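# Load the cartridge into the sealant gun and seat the plunger

## Task

Put the cartridge into the sealant gun so that its front end sits all the way forward in the cup of the gun's front ring, with the nozzle sticking out through that ring. The plunger rod starts pulled back. End with the plunger's disc touching the cartridge's back end. The trigger is functional. The loaded gun must rest on the table by itself, not leaning on or supported by anything else. When finished, state that you are done.

## Robot and tools

Robot: two Franka FR3 seven-joint arms, left_arm and right_arm. Each carries a Robotiq two-finger gripper (140 mm maximum opening) with a wrist camera. The fingers can fold at a hinge. A grip made with the outer quarter of each pad, near the tips, is firm. A grip deeper toward the palm can wrap around a part, grip a narrow part loosely, or squeeze a wide one too hard. A fingertip pushed tip-first into a surface folds easily.

Frames: the scene frame has its origin at table-top height, midway between the arms. +x points out over the table, +z points up, and left_arm is on the +y side. Image left and right do not correspond to arm names. Calibrated bases: left_arm at (-0.001, +0.379, 0) m, right_arm at (+0.051, -0.463, 0) m. Printed hand poses are in the scene frame, in metres and quat_wxyz, and can be off by a few centimetres. Commanded offsets are expressed in each gripper's own Hand target axes: +z runs along the fingers, and y is the direction in which the fingers open and close. end_effector_position is the centre of the closed pads, which are 66 mm long.

Row format: every row holds 20 numbers, each in [-1, 1]. The first 10 belong to left_arm and the last 10 to right_arm. Each group of 10 is dx, dy, dz, rx, ry, rz, position, force_limit, speed, activate. The six pose numbers are an offset, not a pose. It is measured from that arm's Hand target as it stood when the call began, and is scaled so that 1.0 = 0.6 m or 180 degrees. rx, ry, rz together form a single rotation vector. Every row counts from that same start point, so a row does not add to the one before it. Repeating the same call moves the arm again. To leave an arm alone, send zeros for its six pose numbers and resend its current gripper numbers; a 0 in a gripper field is a real command. Keep activate at 0.

Gripper numbers: position +1 is fully open, about -0.8 is where the pads meet, and -1 closes until something blocks the fingers. force_limit runs -1 to +1, from roughly 14 N to 58 N on a narrow part at slow speed. speed runs -1 to +1, from roughly 30 to 250 mm/s; a faster close grips much harder. Both start at +1. To grip harder while object_status is 2, raise force_limit and change position slightly (-1 to -0.98). To soften a grip, open and then close slowly. Send activate 1 only when fault reads 7 or 13, or when a result requests it, and only with nothing pressing on the outside of the fingers. It cycles the fingers and releases any part.

Tools:
- execute_actions(actions, cameras): actions is a list of actions. Each action is up to 15 rows, and each row lasts one 1/30 s step. A short action repeats its last row until step 15. An empty list returns state plus images.
- move(target, speed, blend, stop_force, zero, blocking, cameras): target is one 20-number row, or a list of up to 15 rows. Every row is an offset from the Hand targets held at the start of the move, not from the previous target. speed is in m/s, 0.002 to 2, default 0.25, given as one value or one per target. blend is in metres and rounds corners in a list; 0 stops at each target. stop_force is 20 to 40 N, one value for both arms. It ends an arm's path when that arm feels that much push; aim a few cm past the contact and move slowly. Leave stop_force out when rotating, or when backing away from something being pressed. zero (default true) re-zeroes the force reading. blocking=false returns early and cannot be combined with stop_force. The result includes a "move:" line with done, off_target, moving, held or fault, and limits=paced or limits=held.
- wait(seconds 0 to 3600), stop(), zoom_image(camera, region [x0,y0,x1,y1] in pixels, each side at most 504), clear_fault(arm), read_manual(section), finished_scene(scene 1 or 2).

Cameras: cam_high, cam_low, cam_left_wrist, cam_right_wrist, each 896x504 pixels.

Control details: at each step the controller limits the commanded pose to 70 mm and 16 degrees from the measured pose. The Hand target is the last commanded pose after that clipping, and the gripper often stops short of it. The next execute_actions call asks for it again; if the gripper still falls short, send the remaining distance as an offset. To stop pushing on something, command the target back beyond the gripper. A big wrist turn can swing the elbow.

Results: object_status is 0 while moving, 1 when blocked while opening, 2 when blocked while closing (a grip), and 3 when the requested position is reached or the pads meet (nothing may be held). position_measured is in counts: 3 is open, about 139 is 60 mm, 200 is 20 mm, and 230 means the pads are touching. The result also reports joint torques, external joint torques (the push from outside, including held weight), Flange force along the gripper axes, and Wrist depth as a 7x7 grid of distances in mm. Calls that run actions also list step positions.

Faults and hazards: an arm halts if contact torque reaches 85 N m on the first four joints or 11 N m on the wrist joints, or if outside force reaches 85 N, including held weight. A halt also follows a joint passing its range or moving too fast. Recover with clear_fault for that arm, releasing the grip first if it holds the arm in place. Overheating, from long loads or a stretched arm, brakes the arm for 30 to 60 s. Avoid fast moves into contact, hard hits on fixed or heavy things, clamping hard on parts still resting on something, dropping or flinging parts, and letting the grippers or arms touch each other. Anything that leaves the table, or is set down off it, fails the task. When the gun is loaded and lying on the table, call finished_scene with scene 1.

Each tool is called after "Emit:" by a JSON object that holds its "name" and its "arguments", one argument or row to a line.

## Session

Emit:
{"name": "execute_actions", "arguments": {
  "actions": [],
  "cameras": ["all"]
}}

Scene clock: 0.00 s.
left_arm: end_effector_position=(+0.4477, -0.0297, +0.1872) position_measured=3 object_status=3 fault=0 end_effector_quat_wxyz=(-0.146, +0.983, +0.067, +0.085) | right_arm: end_effector_position=(+0.8120, -0.2736, +0.3616) position_measured=3 object_status=3 fault=0 end_effector_quat_wxyz=(-0.139, +0.690, -0.710, -0.003)
Joint positions: left_arm=[-0.874 0.324 0.043 -1.726 0.311 1.892 -2.709] | right_arm=[0.249 0.598 -0.076 -0.927 0.208 1.748 0.183]
Joint velocities: within noise
Joint torques (N m): no reading
External joint torques (N m): no reading
Flange force (N): no reading
Wrist depth (mm): cam_left_wrist=[367 377 356 334 313 292 275 / 426 396 368 338 315 299 281 / 441 404 371 339 324 304 284 / 451 132 382 328 331 133 289 / 87 122 390 363 332 133 94 / - 427 401 371 345 325 99 / - 446 409 379 352 328 -] | cam_right_wrist=[1512 1460 466 444 423 408 392 / 1652 1589 502 480 458 442 421 / 1873 1743 548 523 497 472 458 / 2025 137 606 572 545 141 485 / - 115 690 637 598 132 103 / - 2346 2202 715 669 642 98 / - 2821 930 810 761 692 -]
Hand target: left_arm +0.4477, -0.0297, +0.1872; -0.146, +0.983, +0.067, +0.085 | right_arm +0.8120, -0.2736, +0.3616; -0.139, +0.690, -0.710, -0.003
Tool commands: left_gripper/position=+1.0 left_gripper/force_limit=+1.0 left_gripper/speed=+1.0 left_gripper/activate=+0.0 right_gripper/position=+1.0 right_gripper/force_limit=+1.0 right_gripper/speed=+1.0 right_gripper/activate=+0.0

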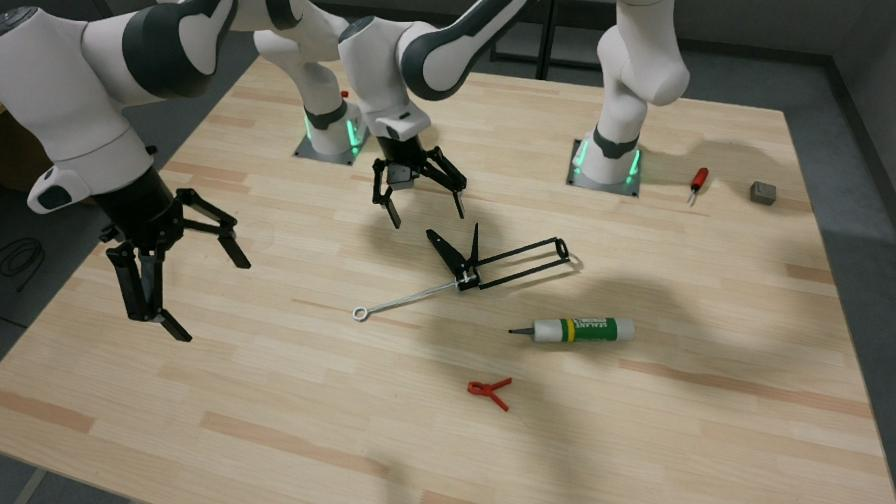

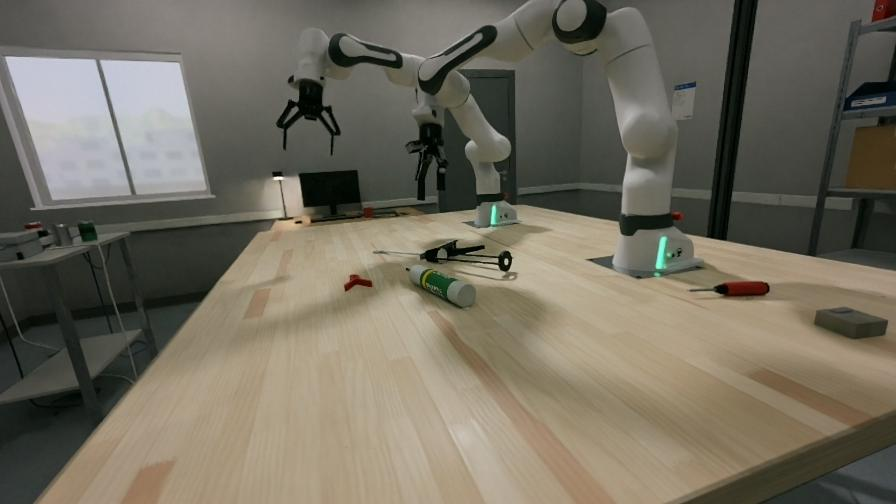

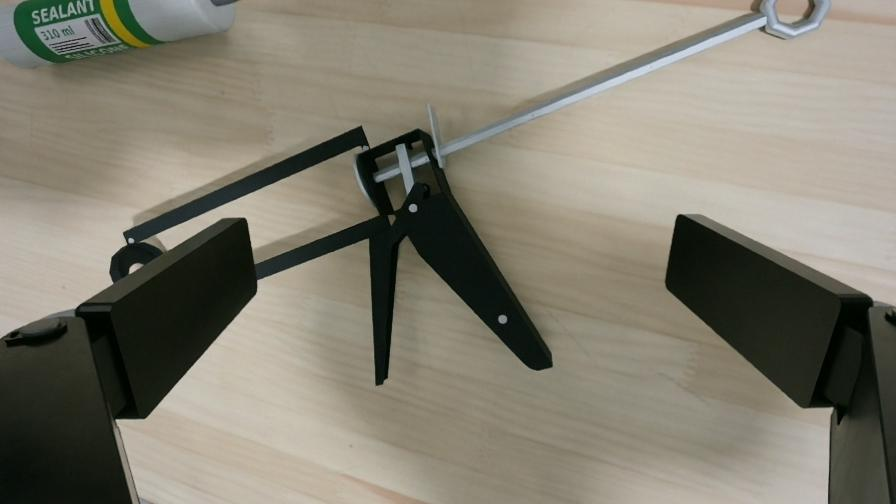

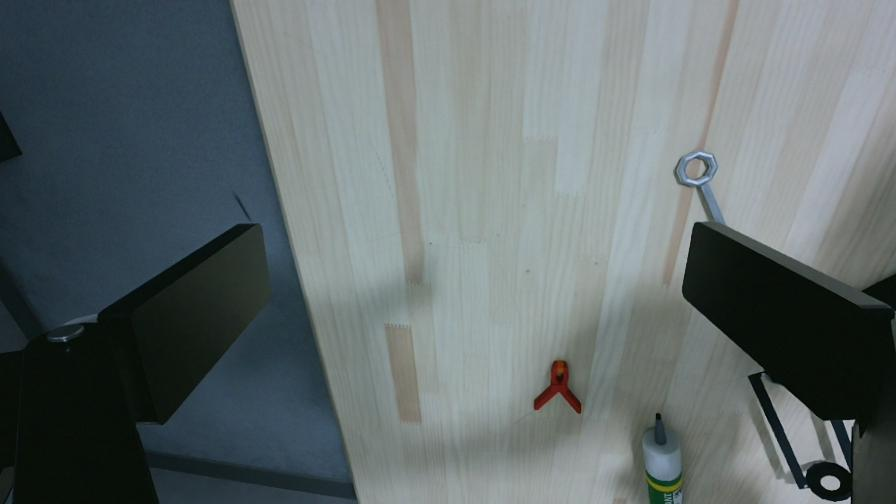

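Emit:
{"name": "zoom_image", "arguments": {
  "camera": "cam_left_wrist",
  "region": [80, 80, 580, 400]
}}

Emit:
{"name": "zoom_image", "arguments": {
  "camera": "cam_high",
  "region": [340, 200, 660, 420]
}}

Emit:
{"name": "zoom_image", "arguments": {
  "camera": "cam_low",
  "region": [330, 200, 550, 320]
}}

Scaled by 1.008 from the camera's image (finer frame: 1280x720).

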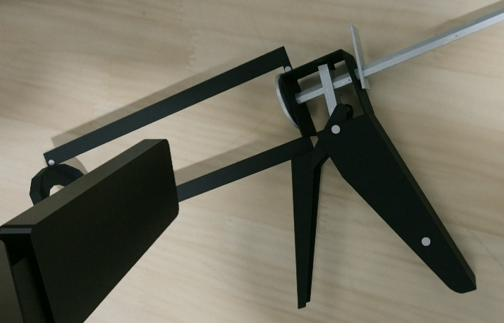

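Scaled by 1.575 from the camera's image (finer frame: 1280x720).

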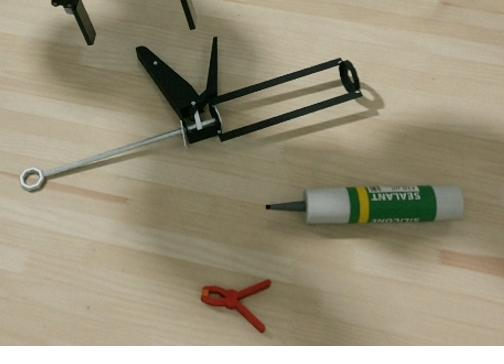

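Scaled by 2.291 from the camera's image (finer frame: 1280x720).

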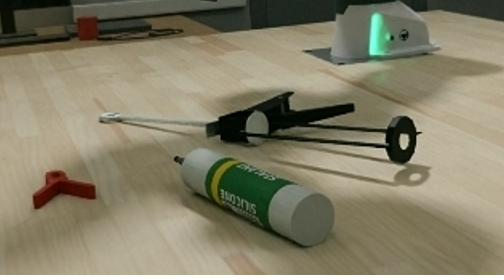

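Emit:
{"name": "move", "arguments": {
  "target": [0.2633, -0.4707, 0.0260, -0.1182, 0.0312, 0.5375, 1, 1, 1, 0, -0.1707, 0.4960, -0.0063, -0.0619, -0.0189, -0.0010, 1, 1, 1, 0],
  "speed": 0.35,
  "cameras": ["all"]
}}

Scene clock: 10.87 s.
left_arm: end_effector_position=(+0.5606, +0.2598, +0.2801) position_measured=3 object_status=3 fault=0 end_effector_quat_wxyz=(-0.002, +0.708, -0.706, +0.000) | right_arm: end_effector_position=(+0.5201, -0.1609, +0.3297) position_measured=3 object_status=3 fault=0 end_effector_quat_wxyz=(-0.090, +0.704, -0.698, -0.091)
Joint positions: left_arm=[-0.509 0.042 0.353 -1.863 -0.012 1.905 -0.203] | right_arm=[0.445 -0.132 0.03 -1.984 0.255 1.953 0.36]
Joint velocities: left_arm=[0 0.001 -0.002 0 0 -0.001 0.006] | right_arm=[within noise]
Joint torques (N m): left_arm=[-0.18 -30.1 0.51 23.71 0.36 2.51 0.3] | right_arm=[0.02 -28.76 -0.83 22.68 1.31 2.89 0.42]
External joint torques (N m): left_arm=[-0.22 2.01 -0.05 -1.35 -0.36 -0.11 0.3] | right_arm=[0.08 -0.38 -0.47 -2.51 0.29 0.2 0.43]
Flange force (N): left_arm=[0.1 -2.1 3.4] | right_arm=[4.9 9.0 4.8]
Wrist depth (mm): cam_left_wrist=[388 386 386 386 388 387 387 / 408 405 406 402 407 405 406 / 431 430 432 424 429 430 429 / 451 124 457 444 454 133 450 / 87 122 482 483 478 133 94 / - 514 514 515 515 518 98 / - 555 549 553 554 549 -] | cam_right_wrist=[400 402 402 408 411 410 411 / 435 437 437 443 445 444 444 / 476 475 484 488 477 492 491 / 523 509 530 524 533 141 533 / - 136 598 599 603 132 103 / - 655 677 671 686 699 98 / - 772 777 787 785 794 -]
Hand target: left_arm +0.5603, +0.2597, +0.2797; +0.000, +0.707, -0.707, +0.000 | right_arm +0.5201, -0.1600, +0.3302; -0.092, +0.701, -0.701, -0.092
Off the commanded pose: left_arm 0.001 m, 0 deg | right_arm 0.001 m, 1 deg.
move: done; limits=paced

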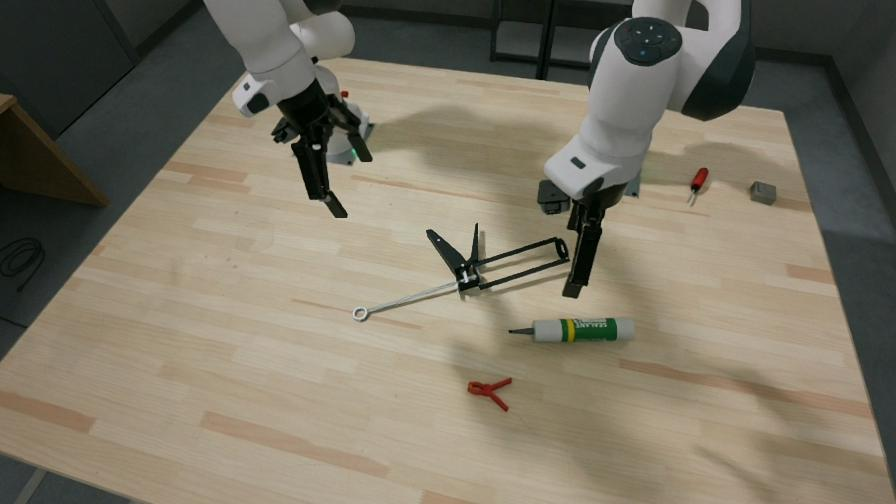

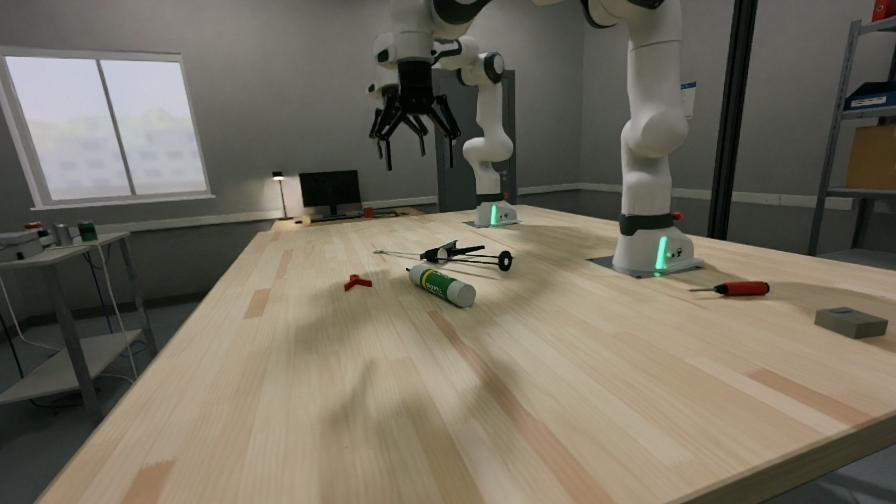

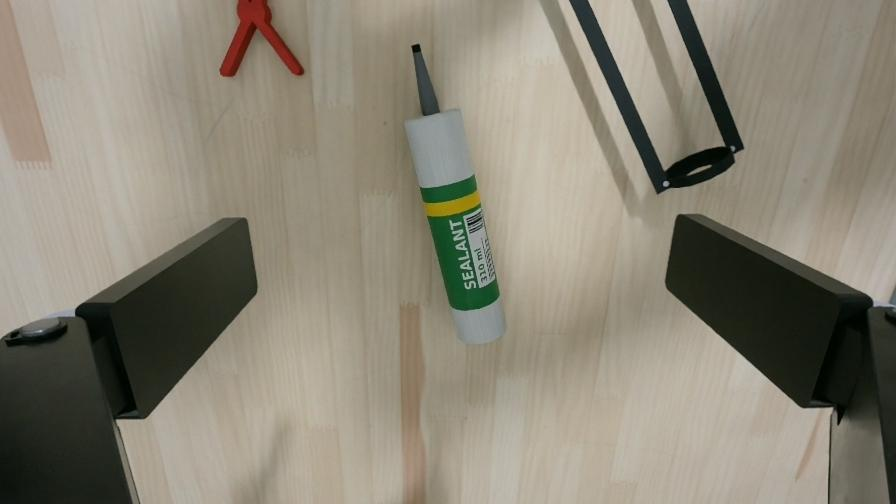

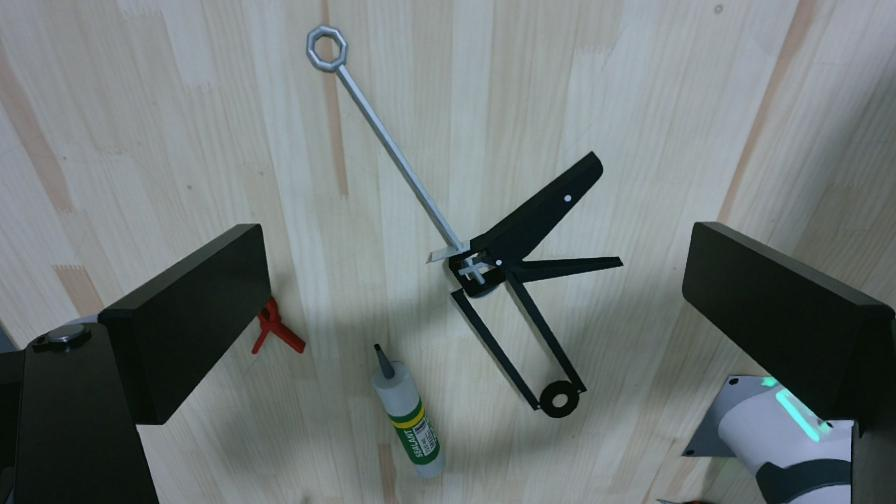

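Emit:
{"name": "zoom_image", "arguments": {
  "camera": "cam_right_wrist",
  "region": [400, 180, 640, 340]
}}

Emit:
{"name": "zoom_image", "arguments": {
  "camera": "cam_right_wrist",
  "region": [440, 280, 640, 440]
}}

Emit:
{"name": "zoom_image", "arguments": {
  "camera": "cam_left_wrist",
  "region": [560, 0, 800, 230]
}}

Emit:
{"name": "zoom_image", "arguments": {
  "camera": "cam_left_wrist",
  "region": [380, 20, 540, 370]
}}

Emit:
{"name": "zoom_image", "arguments": {
  "camera": "cam_low",
  "region": [360, 220, 540, 320]
}}

Scaled by 2.100 from the camera's image (finer frame: 1280x720).

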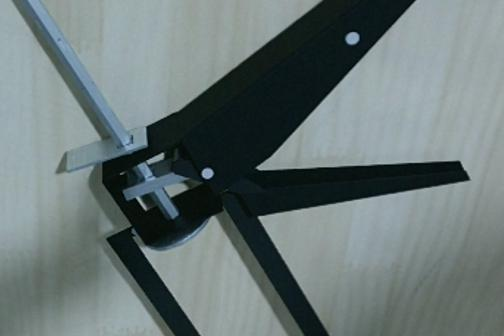

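Scaled by 2.520 from the camera's image (finer frame: 1280x720).

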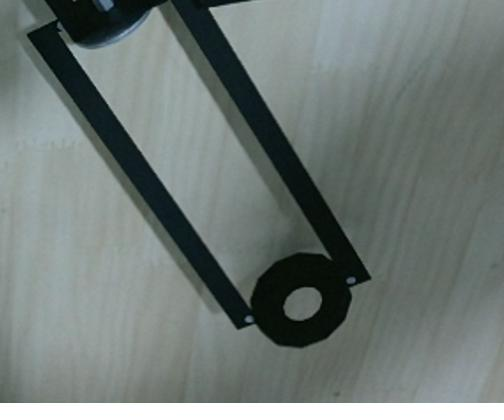

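Scaled by 2.100 from the camera's image (finer frame: 1280x720).

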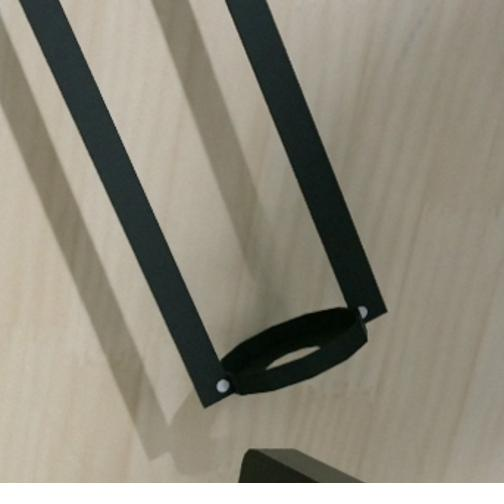

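Scaled by 1.440 from the camera's image (finer frame: 1280x720).

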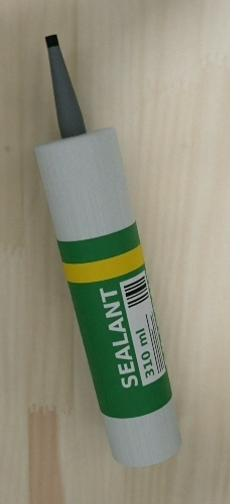

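Scaled by 2.800 from the camera's image (finer frame: 1280x720).

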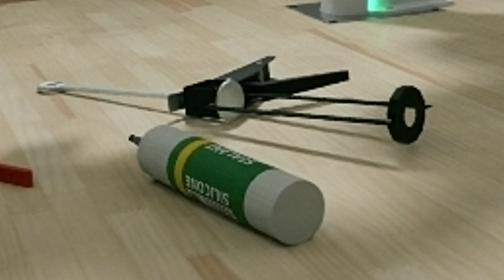

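Emit:
{"name": "move", "arguments": {
  "target": [0.0228, 0.3763, 0.2495, 0, 0, 0, 1, 1, 1, 0, -0.1632, 0.0668, 0.3183, 0, 0, 0, 1, 1, 1, 0],
  "speed": 0.35,
  "cameras": ["all"]
}}

Scene clock: 18.63 s.
left_arm: end_effector_position=(+0.3346, +0.2459, +0.1304) position_measured=3 object_status=3 fault=0 end_effector_quat_wxyz=(+0.000, +0.704, -0.710, -0.001) | right_arm: end_effector_position=(+0.4784, -0.0166, +0.1710) position_measured=3 object_status=3 fault=0 end_effector_quat_wxyz=(-0.091, +0.704, -0.699, -0.094)
Joint positions: left_arm=[-0.482 -0.452 0.162 -2.776 0.097 2.326 -0.442] | right_arm=[0.59 0.129 0.172 -2.1 0.255 2.385 0.556]
Joint velocities: left_arm=[0 0 0.001 0.001 -0.001 0.001 -0.005] | right_arm=[0 0.001 -0.001 -0.001 0 0.001 0.007]
Joint torques (N m): left_arm=[-0.14 -14.23 -2.78 20.54 0.57 3.01 -0.33] | right_arm=[0.51 -34.51 -0.15 22.31 0.31 2.98 0.37]
External joint torques (N m): left_arm=[-0.13 -0.32 -0.81 -1.86 0 0.39 -0.33] | right_arm=[0.43 0.93 -1.05 -1.47 -0.23 0.19 0.38]
Flange force (N): left_arm=[-0.4 6.8 2.7] | right_arm=[1.6 2.3 2.5]
Wrist depth (mm): cam_left_wrist=[248 247 249 247 249 250 249 / 260 260 260 258 262 261 263 / 269 275 272 272 276 277 276 / - 133 290 288 291 133 288 / 87 122 311 309 309 133 93 / - 320 327 327 327 333 99 / - 350 350 352 351 351 -] | cam_right_wrist=[258 257 260 260 257 263 263 / 279 281 279 284 262 288 288 / 306 307 310 290 314 315 317 / 338 137 341 315 340 143 343 / - 107 382 387 389 141 103 / - 423 425 440 431 449 98 / - 502 487 504 512 517 -]
Hand target: left_arm +0.3344, +0.2460, +0.1300; +0.000, +0.707, -0.707, +0.000 | right_arm +0.4800, -0.0160, +0.1711; -0.092, +0.701, -0.701, -0.092
Off the commanded pose: left_arm 0.000 m, 0 deg | right_arm 0.002 m, 0 deg.
move: done

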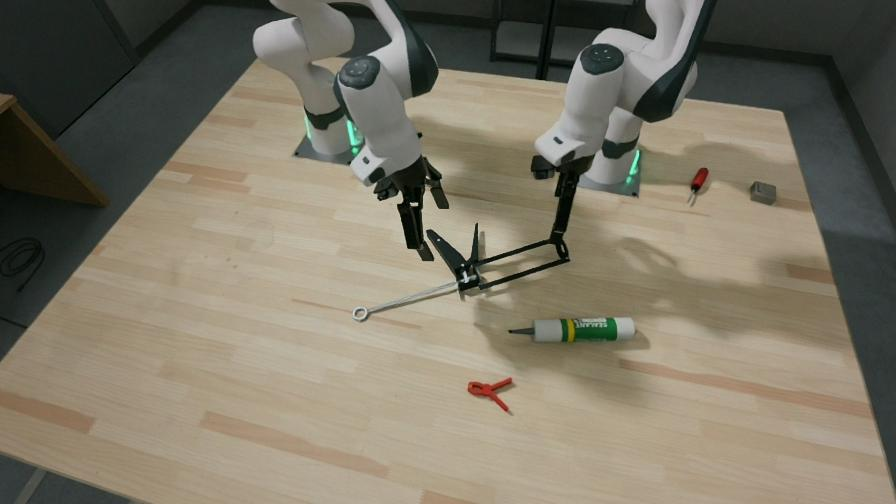

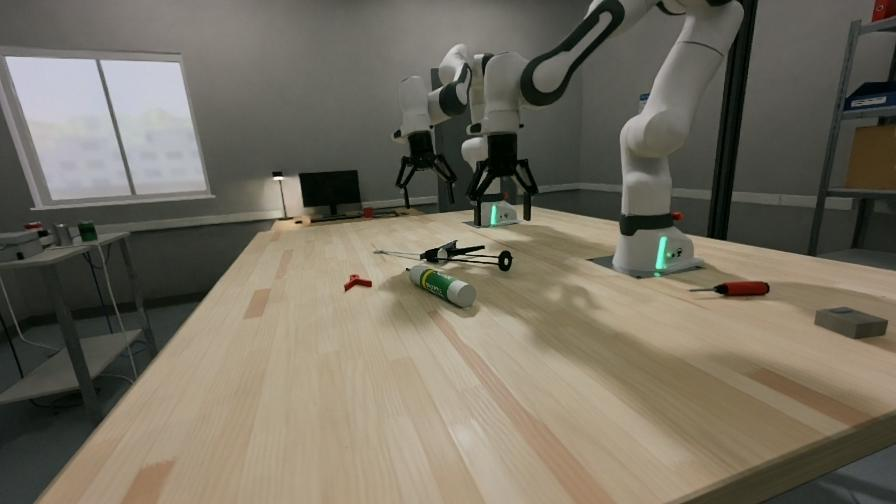

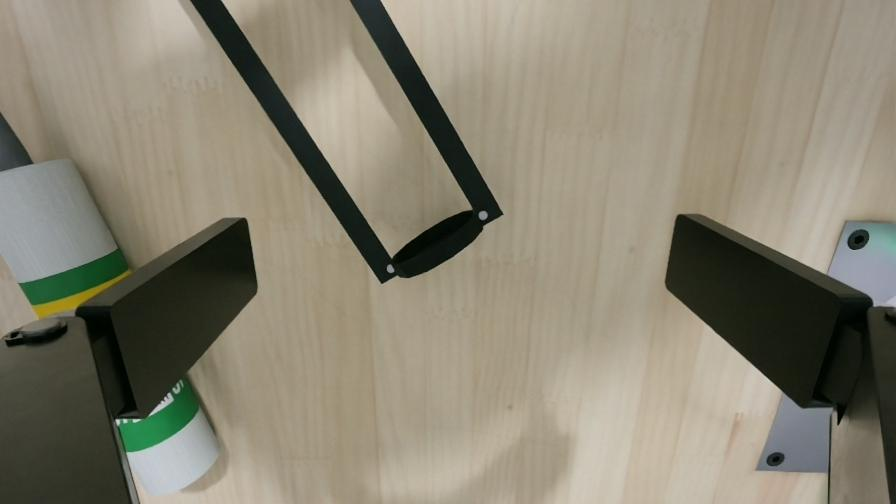

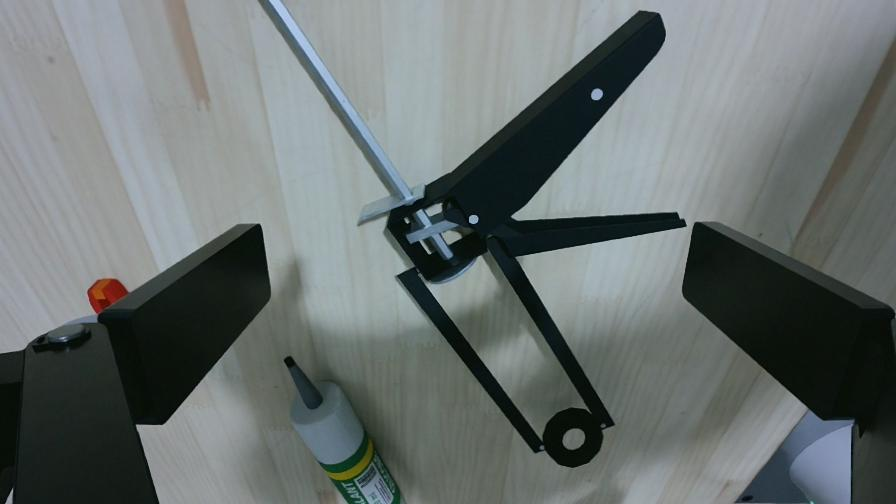

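Emit:
{"name": "zoom_image", "arguments": {
  "camera": "cam_left_wrist",
  "region": [340, 160, 540, 300]
}}

Emit:
{"name": "zoom_image", "arguments": {
  "camera": "cam_right_wrist",
  "region": [350, 160, 550, 300]
}}

Emit:
{"name": "zoom_image", "arguments": {
  "camera": "cam_right_wrist",
  "region": [380, 240, 680, 500]
}}

Emit:
{"name": "zoom_image", "arguments": {
  "camera": "cam_left_wrist",
  "region": [180, 0, 540, 300]
}}

Scaled by 2.520 from the camera's image (finer frame: 1280x720).

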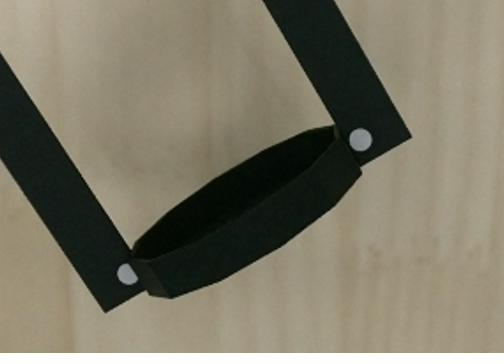

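Scaled by 2.520 from the camera's image (finer frame: 1280x720).

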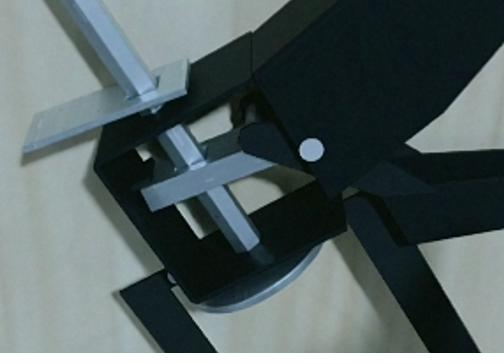

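Scaled by 1.680 from the camera's image (finer frame: 1280x720).

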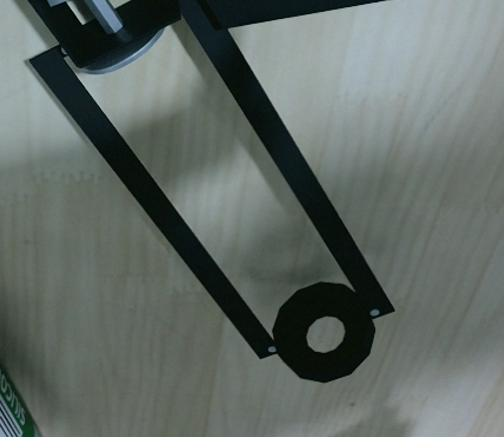

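Scaled by 1.400 from the camera's image (finer frame: 1280x720).

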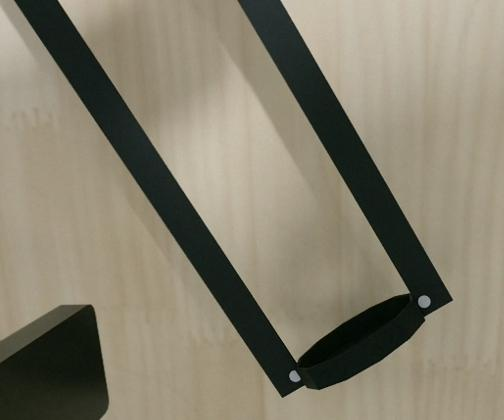

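Emit:
{"name": "move", "arguments": {
  "target": [-0.2568, -0.1923, 0.1, 0, 0, 0, -1, 0, 1, 0, 0, 0, 0, 0, 0, 0, 1, 1, 1, 0],
  "speed": 0.35
}}

Emit:
{"name": "move", "arguments": {
  "target": [0, 0, 0.13, 0, 0, 0, -1, 0, 1, 0, 0, 0, 0, 0, 0, 0, 1, 1, 1, 0],
  "speed": 0.03,
  "stop_force": 20,
  "cameras": ["cam_left_wrist", "cam_low"]
}}

Scene clock: 24.77 s.
left_arm: end_effector_position=(+0.4493, +0.4004, +0.0700) position_measured=237 object_status=3 fault=0 end_effector_quat_wxyz=(+0.000, +0.708, -0.706, -0.001) | right_arm: end_effector_position=(+0.4785, -0.0167, +0.1710) position_measured=3 object_status=3 fault=0 end_effector_quat_wxyz=(-0.091, +0.703, -0.699, -0.094)
Joint positions: left_arm=[-0.366 -0.04 0.464 -2.553 0.033 2.516 0.02] | right_arm=[0.59 0.129 0.172 -2.1 0.255 2.385 0.558]
Joint velocities: left_arm=[0 0 -0.002 -0.002 0 0 0.006] | right_arm=[within noise]
Joint torques (N m): left_arm=[-0.68 -22.19 -0.64 19.35 0.08 2.72 0.16] | right_arm=[0.35 -34.49 0.05 22.29 0.32 2.97 0.41]
External joint torques (N m): left_arm=[-0.7 1.09 -0.14 -0.69 -0.36 0.15 0.16] | right_arm=[0.39 0.79 -0.72 -1.38 -0.22 0.19 0.42]
Flange force (N): left_arm=[0.5 -2.1 4.7] | right_arm=[1.4 2.5 2.3]
Wrist depth (mm): cam_left_wrist=[193 151 193 194 193 194 194 / 204 159 202 204 204 204 204 / 214 168 210 214 215 215 215 / 226 225 184 122 225 227 228 / 241 238 87 92 85 237 242 / 254 - 69 - 68 70 254 / - - 68 - - - -] | cam_right_wrist=[256 258 259 261 258 262 264 / 280 280 282 284 262 287 287 / 306 307 309 289 309 316 315 / 338 136 342 315 330 143 345 / - 107 382 386 388 141 103 / - 420 423 435 434 448 98 / - 499 494 506 514 520 -]
Hand target: left_arm +0.4499, +0.4000, +0.0699; +0.000, +0.707, -0.707, +0.000 | right_arm +0.4800, -0.0160, +0.1711; -0.092, +0.701, -0.701, -0.092
Off the commanded pose: left_arm 0.001 m, 0 deg | right_arm 0.002 m, 0 deg.
move: done

Scene clock: 27.97 s.
left_arm: end_effector_position=(+0.4496, +0.3997, +0.0228) position_measured=237 object_status=3 fault=0 end_effector_quat_wxyz=(+0.002, +0.709, -0.705, +0.000) | right_arm: end_effector_position=(+0.4785, -0.0167, +0.1710) position_measured=3 object_status=3 fault=0 end_effector_quat_wxyz=(-0.091, +0.703, -0.699, -0.094)
Joint positions: left_arm=[-0.36 0.096 0.443 -2.562 -0.094 2.643 0.111] | right_arm=[0.59 0.129 0.172 -2.1 0.255 2.385 0.558]
Joint torques (N m): left_arm=[-1.14 -17.58 -0.77 16.11 -0.26 5.97 0.25] | right_arm=[0.36 -34.49 0.01 22.33 0.32 2.98 0.39]
External joint torques (N m): left_arm=[-1.14 8.35 -1.97 -1.83 -0.62 3.41 0.25] | right_arm=[0.28 0.87 -0.89 -1.38 -0.22 0.19 0.4]
Flange force (N): left_arm=[1.5 -13.8 37.5] | right_arm=[1.5 2.2 2.4]
Wrist depth (mm): cam_left_wrist=[107 121 151 151 151 151 150 / 111 121 158 158 159 159 159 / 117 122 167 167 167 168 168 / 174 126 172 123 175 177 178 / 186 132 87 92 85 186 188 / 196 - 69 - 68 70 198 / - - 68 - - - -] | cam_right_wrist=[257 258 258 262 259 263 263 / 279 281 282 284 262 287 288 / 306 308 310 290 308 314 316 / 340 325 342 316 333 142 342 / - 107 383 386 385 141 103 / - 423 425 437 433 447 98 / - 500 488 513 512 519 -]
Hand target: left_arm +0.4497, +0.4000, +0.0176; +0.000, +0.707, -0.707, +0.000 (not the last commanded pose) | right_arm +0.4800, -0.0160, +0.1711; -0.092, +0.701, -0.701, -0.092
Off the commanded pose: left_arm 0.031 m, 0 deg | right_arm 0.002 m, 0 deg.
move: contact (left_arm)
Images, in order (width x height): cam_low 896x504, cam_left_wrist 896x504.

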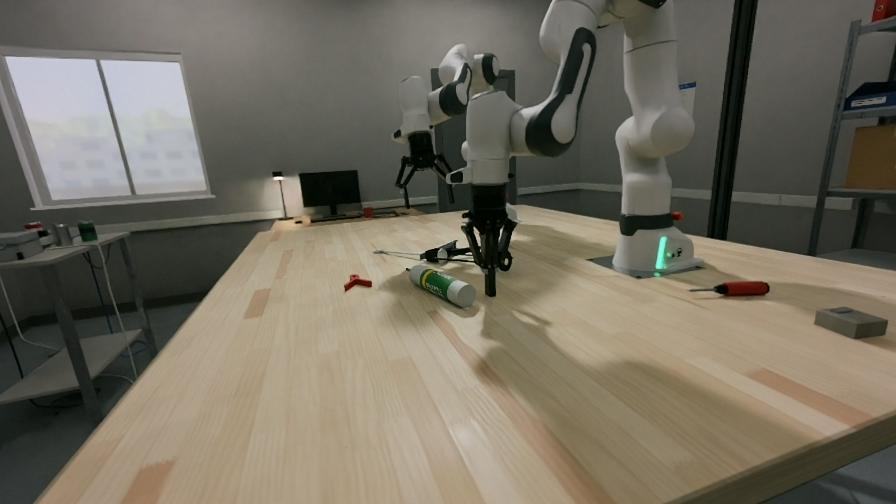

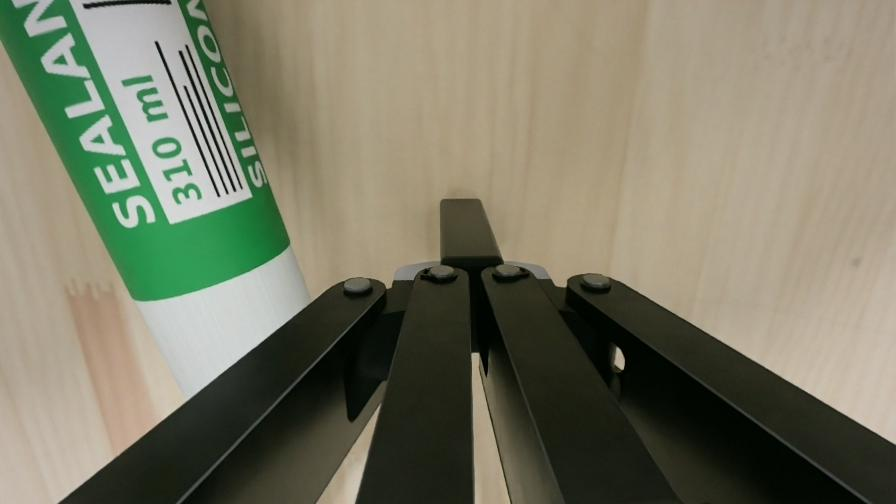

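Emit:
{"name": "move", "arguments": {
  "target": [0, 0, -0.1, 0, 0, 0, -1, 0, 1, 0, 0, 0, 0, 0, 0, 0, 1, 1, 1, 0],
  "speed": 0.3
}}

Emit:
{"name": "move", "arguments": {
  "target": [0.1743, -0.1933, -0.0873, 0, 0, -0.0706, 1, 0, 1, 0, 0, 0, 0, 0, 0, 0, 1, 1, 1, 0],
  "speed": 0.3,
  "cameras": ["cam_left_wrist", "cam_high"]
}}

Scene clock: 30.53 s.
left_arm: end_effector_position=(+0.4509, +0.3994, +0.0777) position_measured=237 object_status=3 fault=0 end_effector_quat_wxyz=(+0.000, +0.706, -0.708, +0.001) | right_arm: end_effector_position=(+0.4785, -0.0167, +0.1710) position_measured=3 object_status=3 fault=0 end_effector_quat_wxyz=(-0.091, +0.703, -0.699, -0.094)
Joint positions: left_arm=[-0.359 -0.057 0.457 -2.546 0.038 2.497 0.022] | right_arm=[0.59 0.129 0.172 -2.1 0.255 2.385 0.558]
Joint velocities: left_arm=[-0.001 0.001 0.001 0 0 0 -0.007] | right_arm=[within noise]
Joint torques (N m): left_arm=[-0.28 -23.52 -1.36 19.16 0.84 2.47 -0.31] | right_arm=[0.37 -34.53 0.04 22.3 0.32 2.99 0.42]
External joint torques (N m): left_arm=[-0.29 -0.23 -0.64 -1.26 0.39 -0.13 -0.31] | right_arm=[0.45 0.77 -0.7 -1.35 -0.23 0.21 0.43]
Flange force (N): left_arm=[2.0 5.9 -1.3] | right_arm=[1.3 2.6 2.3]
Wrist depth (mm): cam_left_wrist=[200 159 199 201 201 200 201 / 211 167 209 211 211 211 211 / 222 181 199 223 223 223 223 / 235 233 186 118 233 236 236 / 250 246 87 92 85 246 250 / 262 - 69 - 68 70 261 / - - 68 - - - -] | cam_right_wrist=[257 258 259 261 257 263 264 / 279 282 281 284 261 287 289 / 306 307 308 290 306 315 319 / 337 137 343 319 331 143 343 / - 115 384 386 389 141 103 / - 436 425 438 431 446 98 / - 496 488 509 512 517 -]
Hand target: left_arm +0.4497, +0.4000, +0.0776; +0.000, +0.707, -0.707, +0.000 | right_arm +0.4800, -0.0160, +0.1711; -0.092, +0.701, -0.701, -0.092
Off the commanded pose: left_arm 0.001 m, 0 deg | right_arm 0.002 m, 0 deg.
move: done

Scene clock: 32.57 s.
left_arm: end_effector_position=(+0.5662, +0.2965, +0.1304) position_measured=3 object_status=3 fault=0 end_effector_quat_wxyz=(-0.002, +0.778, -0.628, +0.000) | right_arm: end_effector_position=(+0.4785, -0.0167, +0.1710) position_measured=3 object_status=3 fault=0 end_effector_quat_wxyz=(-0.091, +0.703, -0.699, -0.094)
Joint positions: left_arm=[-0.468 0.186 0.381 -2.088 -0.086 2.262 -0.299] | right_arm=[0.59 0.129 0.172 -2.1 0.255 2.385 0.558]
Joint velocities: left_arm=[0 0.001 0 -0.001 0 -0.001 -0.007] | right_arm=[within noise]
Joint torques (N m): left_arm=[-0.81 -32.74 2.39 22.03 0.32 2.52 -0.3] | right_arm=[0.37 -34.51 0.07 22.34 0.31 2.98 0.4]
External joint torques (N m): left_arm=[-0.66 1.69 0.13 -0.95 -0.27 -0.11 -0.3] | right_arm=[0.33 0.82 -0.79 -1.37 -0.23 0.19 0.41]
Flange force (N): left_arm=[1.4 -0.7 3.1] | right_arm=[1.4 2.4 2.4]
Wrist depth (mm): cam_left_wrist=[251 251 252 249 251 250 249 / 264 263 265 222 263 263 265 / 278 279 279 242 278 279 276 / 292 133 296 251 294 133 266 / 87 122 313 267 313 133 94 / - 333 334 324 332 336 99 / - 357 356 356 356 358 -] | cam_right_wrist=[257 258 258 261 259 263 264 / 279 280 283 284 262 287 287 / 305 307 310 289 307 315 316 / 340 136 342 319 330 143 344 / - 107 382 383 387 142 103 / - 424 422 439 431 447 98 / - 502 484 504 521 518 -]
Hand target: left_arm +0.5657, +0.2954, +0.1299; +0.000, +0.781, -0.625, +0.000 | right_arm +0.4800, -0.0160, +0.1711; -0.092, +0.701, -0.701, -0.092
Off the commanded pose: left_arm 0.001 m, 1 deg | right_arm 0.002 m, 0 deg.
move: done
Images, in order (width x height): cam_high 896x504, cam_left_wrist 896x504.

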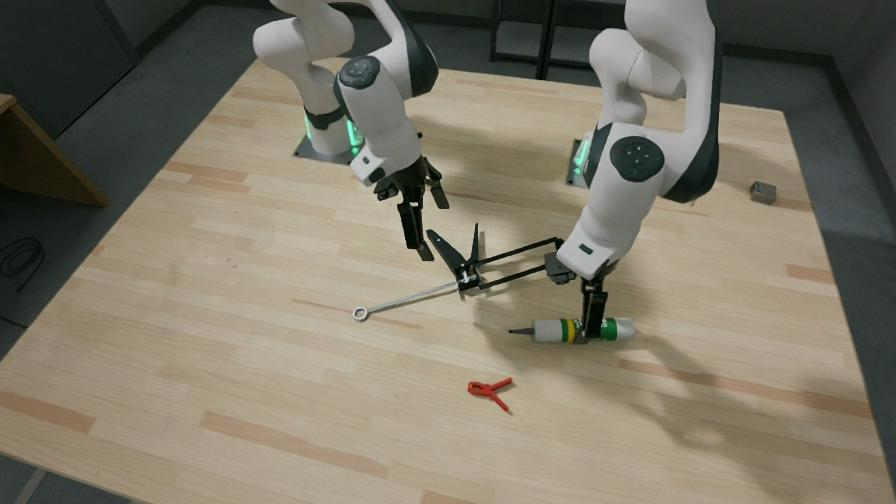

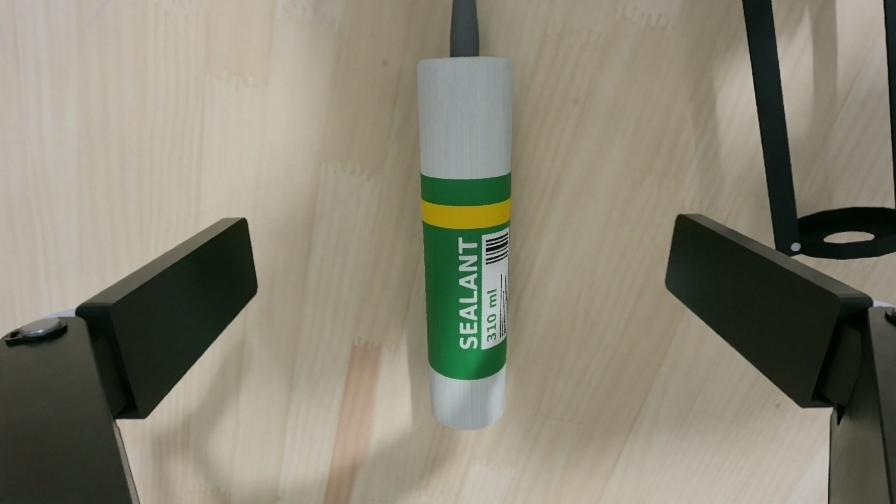

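Emit:
{"name": "move", "arguments": {
  "target": [
    [0, 0.0043, 0.1332, 0, 0, -0.009, 0.17, 0, 1, 0, 0, 0, 0, 0, 0, 0, 1, 1, 1, 0],
    [0, 0.0043, 0.1332, 0, 0, -0.009, -1, 0, -1, 0, 0, 0, 0, 0, 0, 0, 1, 1, 1, 0]
  ],
  "speed": 0.15,
  "cameras": ["cam_left_wrist", "cam_low"]
}}

Scene clock: 36.70 s.
left_arm: end_effector_position=(+0.5624, +0.2949, +0.0501) position_measured=165 object_status=0 fault=0 end_effector_quat_wxyz=(+0.000, +0.790, -0.613, -0.001) | right_arm: end_effector_position=(+0.4785, -0.0167, +0.1710) position_measured=3 object_status=3 fault=0 end_effector_quat_wxyz=(-0.091, +0.703, -0.699, -0.094)
Joint positions: left_arm=[-0.444 0.32 0.347 -2.142 -0.163 2.435 -0.288] | right_arm=[0.59 0.129 0.172 -2.1 0.255 2.385 0.558]
Joint torques (N m): left_arm=[-0.04 -35.67 3.06 19.4 0.54 2.94 0.1] | right_arm=[0.37 -34.54 0.05 22.32 0.31 2.99 0.41]
External joint torques (N m): left_arm=[-0.02 1.54 -0.67 -1.61 0.05 0.29 0.1] | right_arm=[0.34 0.85 -0.8 -1.35 -0.23 0.21 0.42]
Flange force (N): left_arm=[-0.8 2.2 4.4] | right_arm=[1.3 2.2 2.4]
Wrist depth (mm): cam_left_wrist=[178 178 178 151 179 178 178 / 187 187 187 142 187 188 187 / 197 197 197 150 198 198 198 / 208 209 204 157 166 209 209 / 220 80 87 170 86 91 219 / - - - 180 - - 67 / - - - 193 - - -] | cam_right_wrist=[257 259 258 261 257 263 264 / 277 282 282 285 262 286 288 / 307 307 311 290 308 315 315 / 338 325 342 315 332 142 344 / - 107 382 387 386 142 103 / - 423 425 439 431 453 98 / - 502 456 504 512 518 -]
Hand target: left_arm +0.5632, +0.2949, +0.0500; +0.000, +0.790, -0.613, +0.000 | right_arm +0.4800, -0.0160, +0.1711; -0.092, +0.701, -0.701, -0.092
Off the commanded pose: left_arm 0.001 m, 0 deg | right_arm 0.002 m, 0 deg.
move: done
Images, in order (width x height): cam_low 896x504, cam_left_wrist 896x504.

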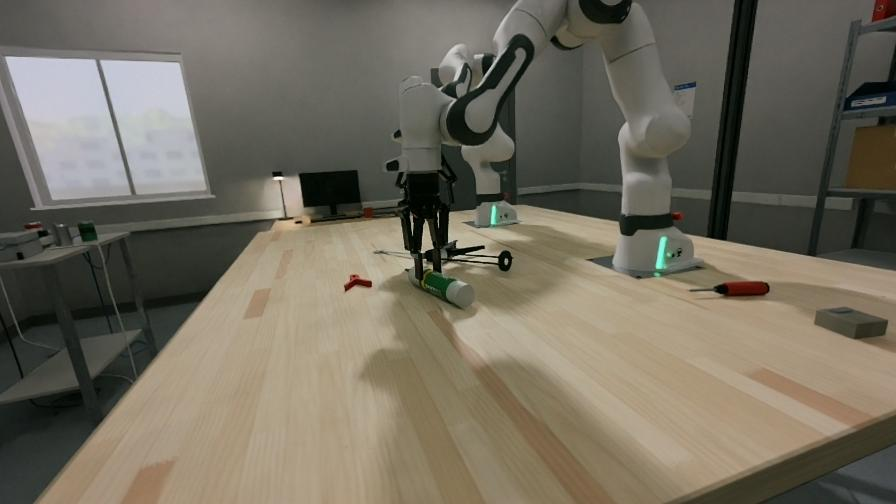

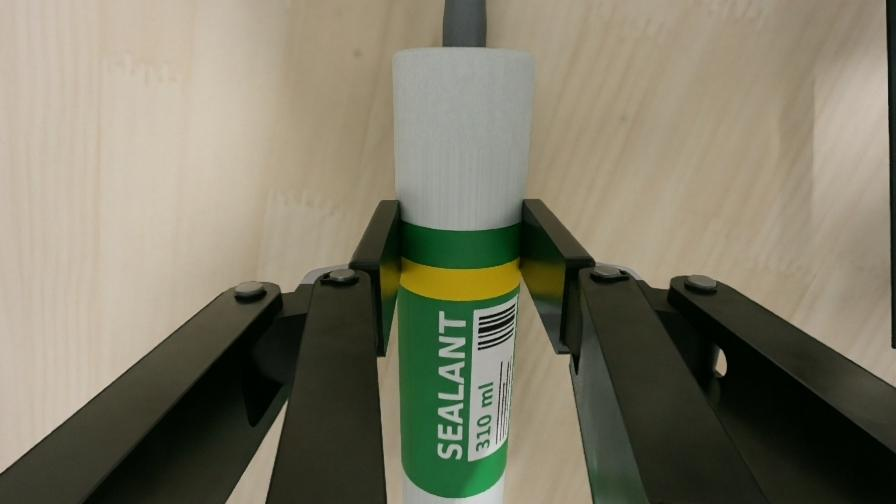

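Emit:
{"name": "wait", "arguments": {
  "seconds": 0.7,
  "cameras": ["cam_left_wrist"]
}}

Scene clock: 37.57 s.
left_arm: end_effector_position=(+0.5624, +0.2949, +0.0501) position_measured=165 object_status=2 fault=0 end_effector_quat_wxyz=(+0.000, +0.790, -0.613, -0.001) | right_arm: end_effector_position=(+0.4785, -0.0167, +0.1710) position_measured=3 object_status=3 fault=0 end_effector_quat_wxyz=(-0.091, +0.703, -0.699, -0.094)
Joint positions: left_arm=[-0.444 0.32 0.347 -2.142 -0.163 2.435 -0.288] | right_arm=[0.59 0.129 0.172 -2.1 0.255 2.385 0.558]
Joint torques (N m): left_arm=[-0.07 -35.65 3.21 19.4 0.54 2.95 0.1] | right_arm=[0.34 -34.52 0.07 22.26 0.32 2.98 0.4]
External joint torques (N m): left_arm=[0.07 1.48 -0.42 -1.52 0.04 0.32 0.1] | right_arm=[0.32 0.85 -0.78 -1.47 -0.22 0.19 0.41]
Flange force (N): left_arm=[-1.0 2.1 4.3] | right_arm=[1.6 2.6 2.4]
Wrist depth (mm): cam_left_wrist=[178 178 178 151 178 179 179 / 187 187 187 142 187 188 187 / 196 197 197 150 198 197 198 / 208 209 203 157 165 209 209 / 221 80 87 169 86 91 219 / - - - 181 - - 67 / - - - 194 - - -] | cam_right_wrist=[258 259 258 261 257 263 264 / 279 280 281 284 262 287 288 / 305 307 310 288 308 313 317 / 338 137 343 315 332 142 344 / - 136 384 384 389 141 103 / - 422 425 437 435 447 98 / - 500 459 508 514 523 -]
Hand target: left_arm +0.5632, +0.2949, +0.0500; +0.000, +0.790, -0.613, +0.000 | right_arm +0.4800, -0.0160, +0.1711; -0.092, +0.701, -0.701, -0.092
Tool commands: left_gripper/position=-1.0 left_gripper/force_limit=+0.0 left_gripper/speed=-1.0 left_gripper/activate=+0.0 right_gripper/position=+1.0 right_gripper/force_limit=+1.0 right_gripper/speed=+1.0 right_gripper/activate=+0.0
Off the commanded pose: left_arm 0.001 m, 0 deg | right_arm 0.002 m, 0 deg.
wait: 0.70 s; at rest from the start

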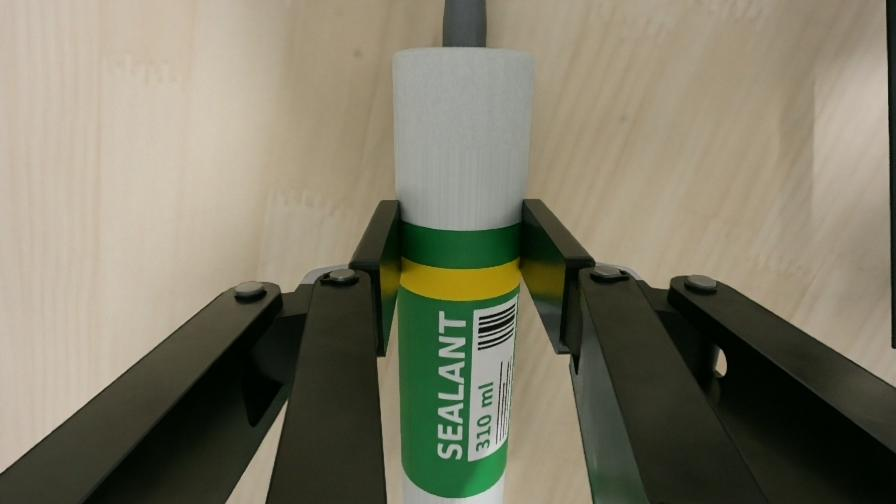

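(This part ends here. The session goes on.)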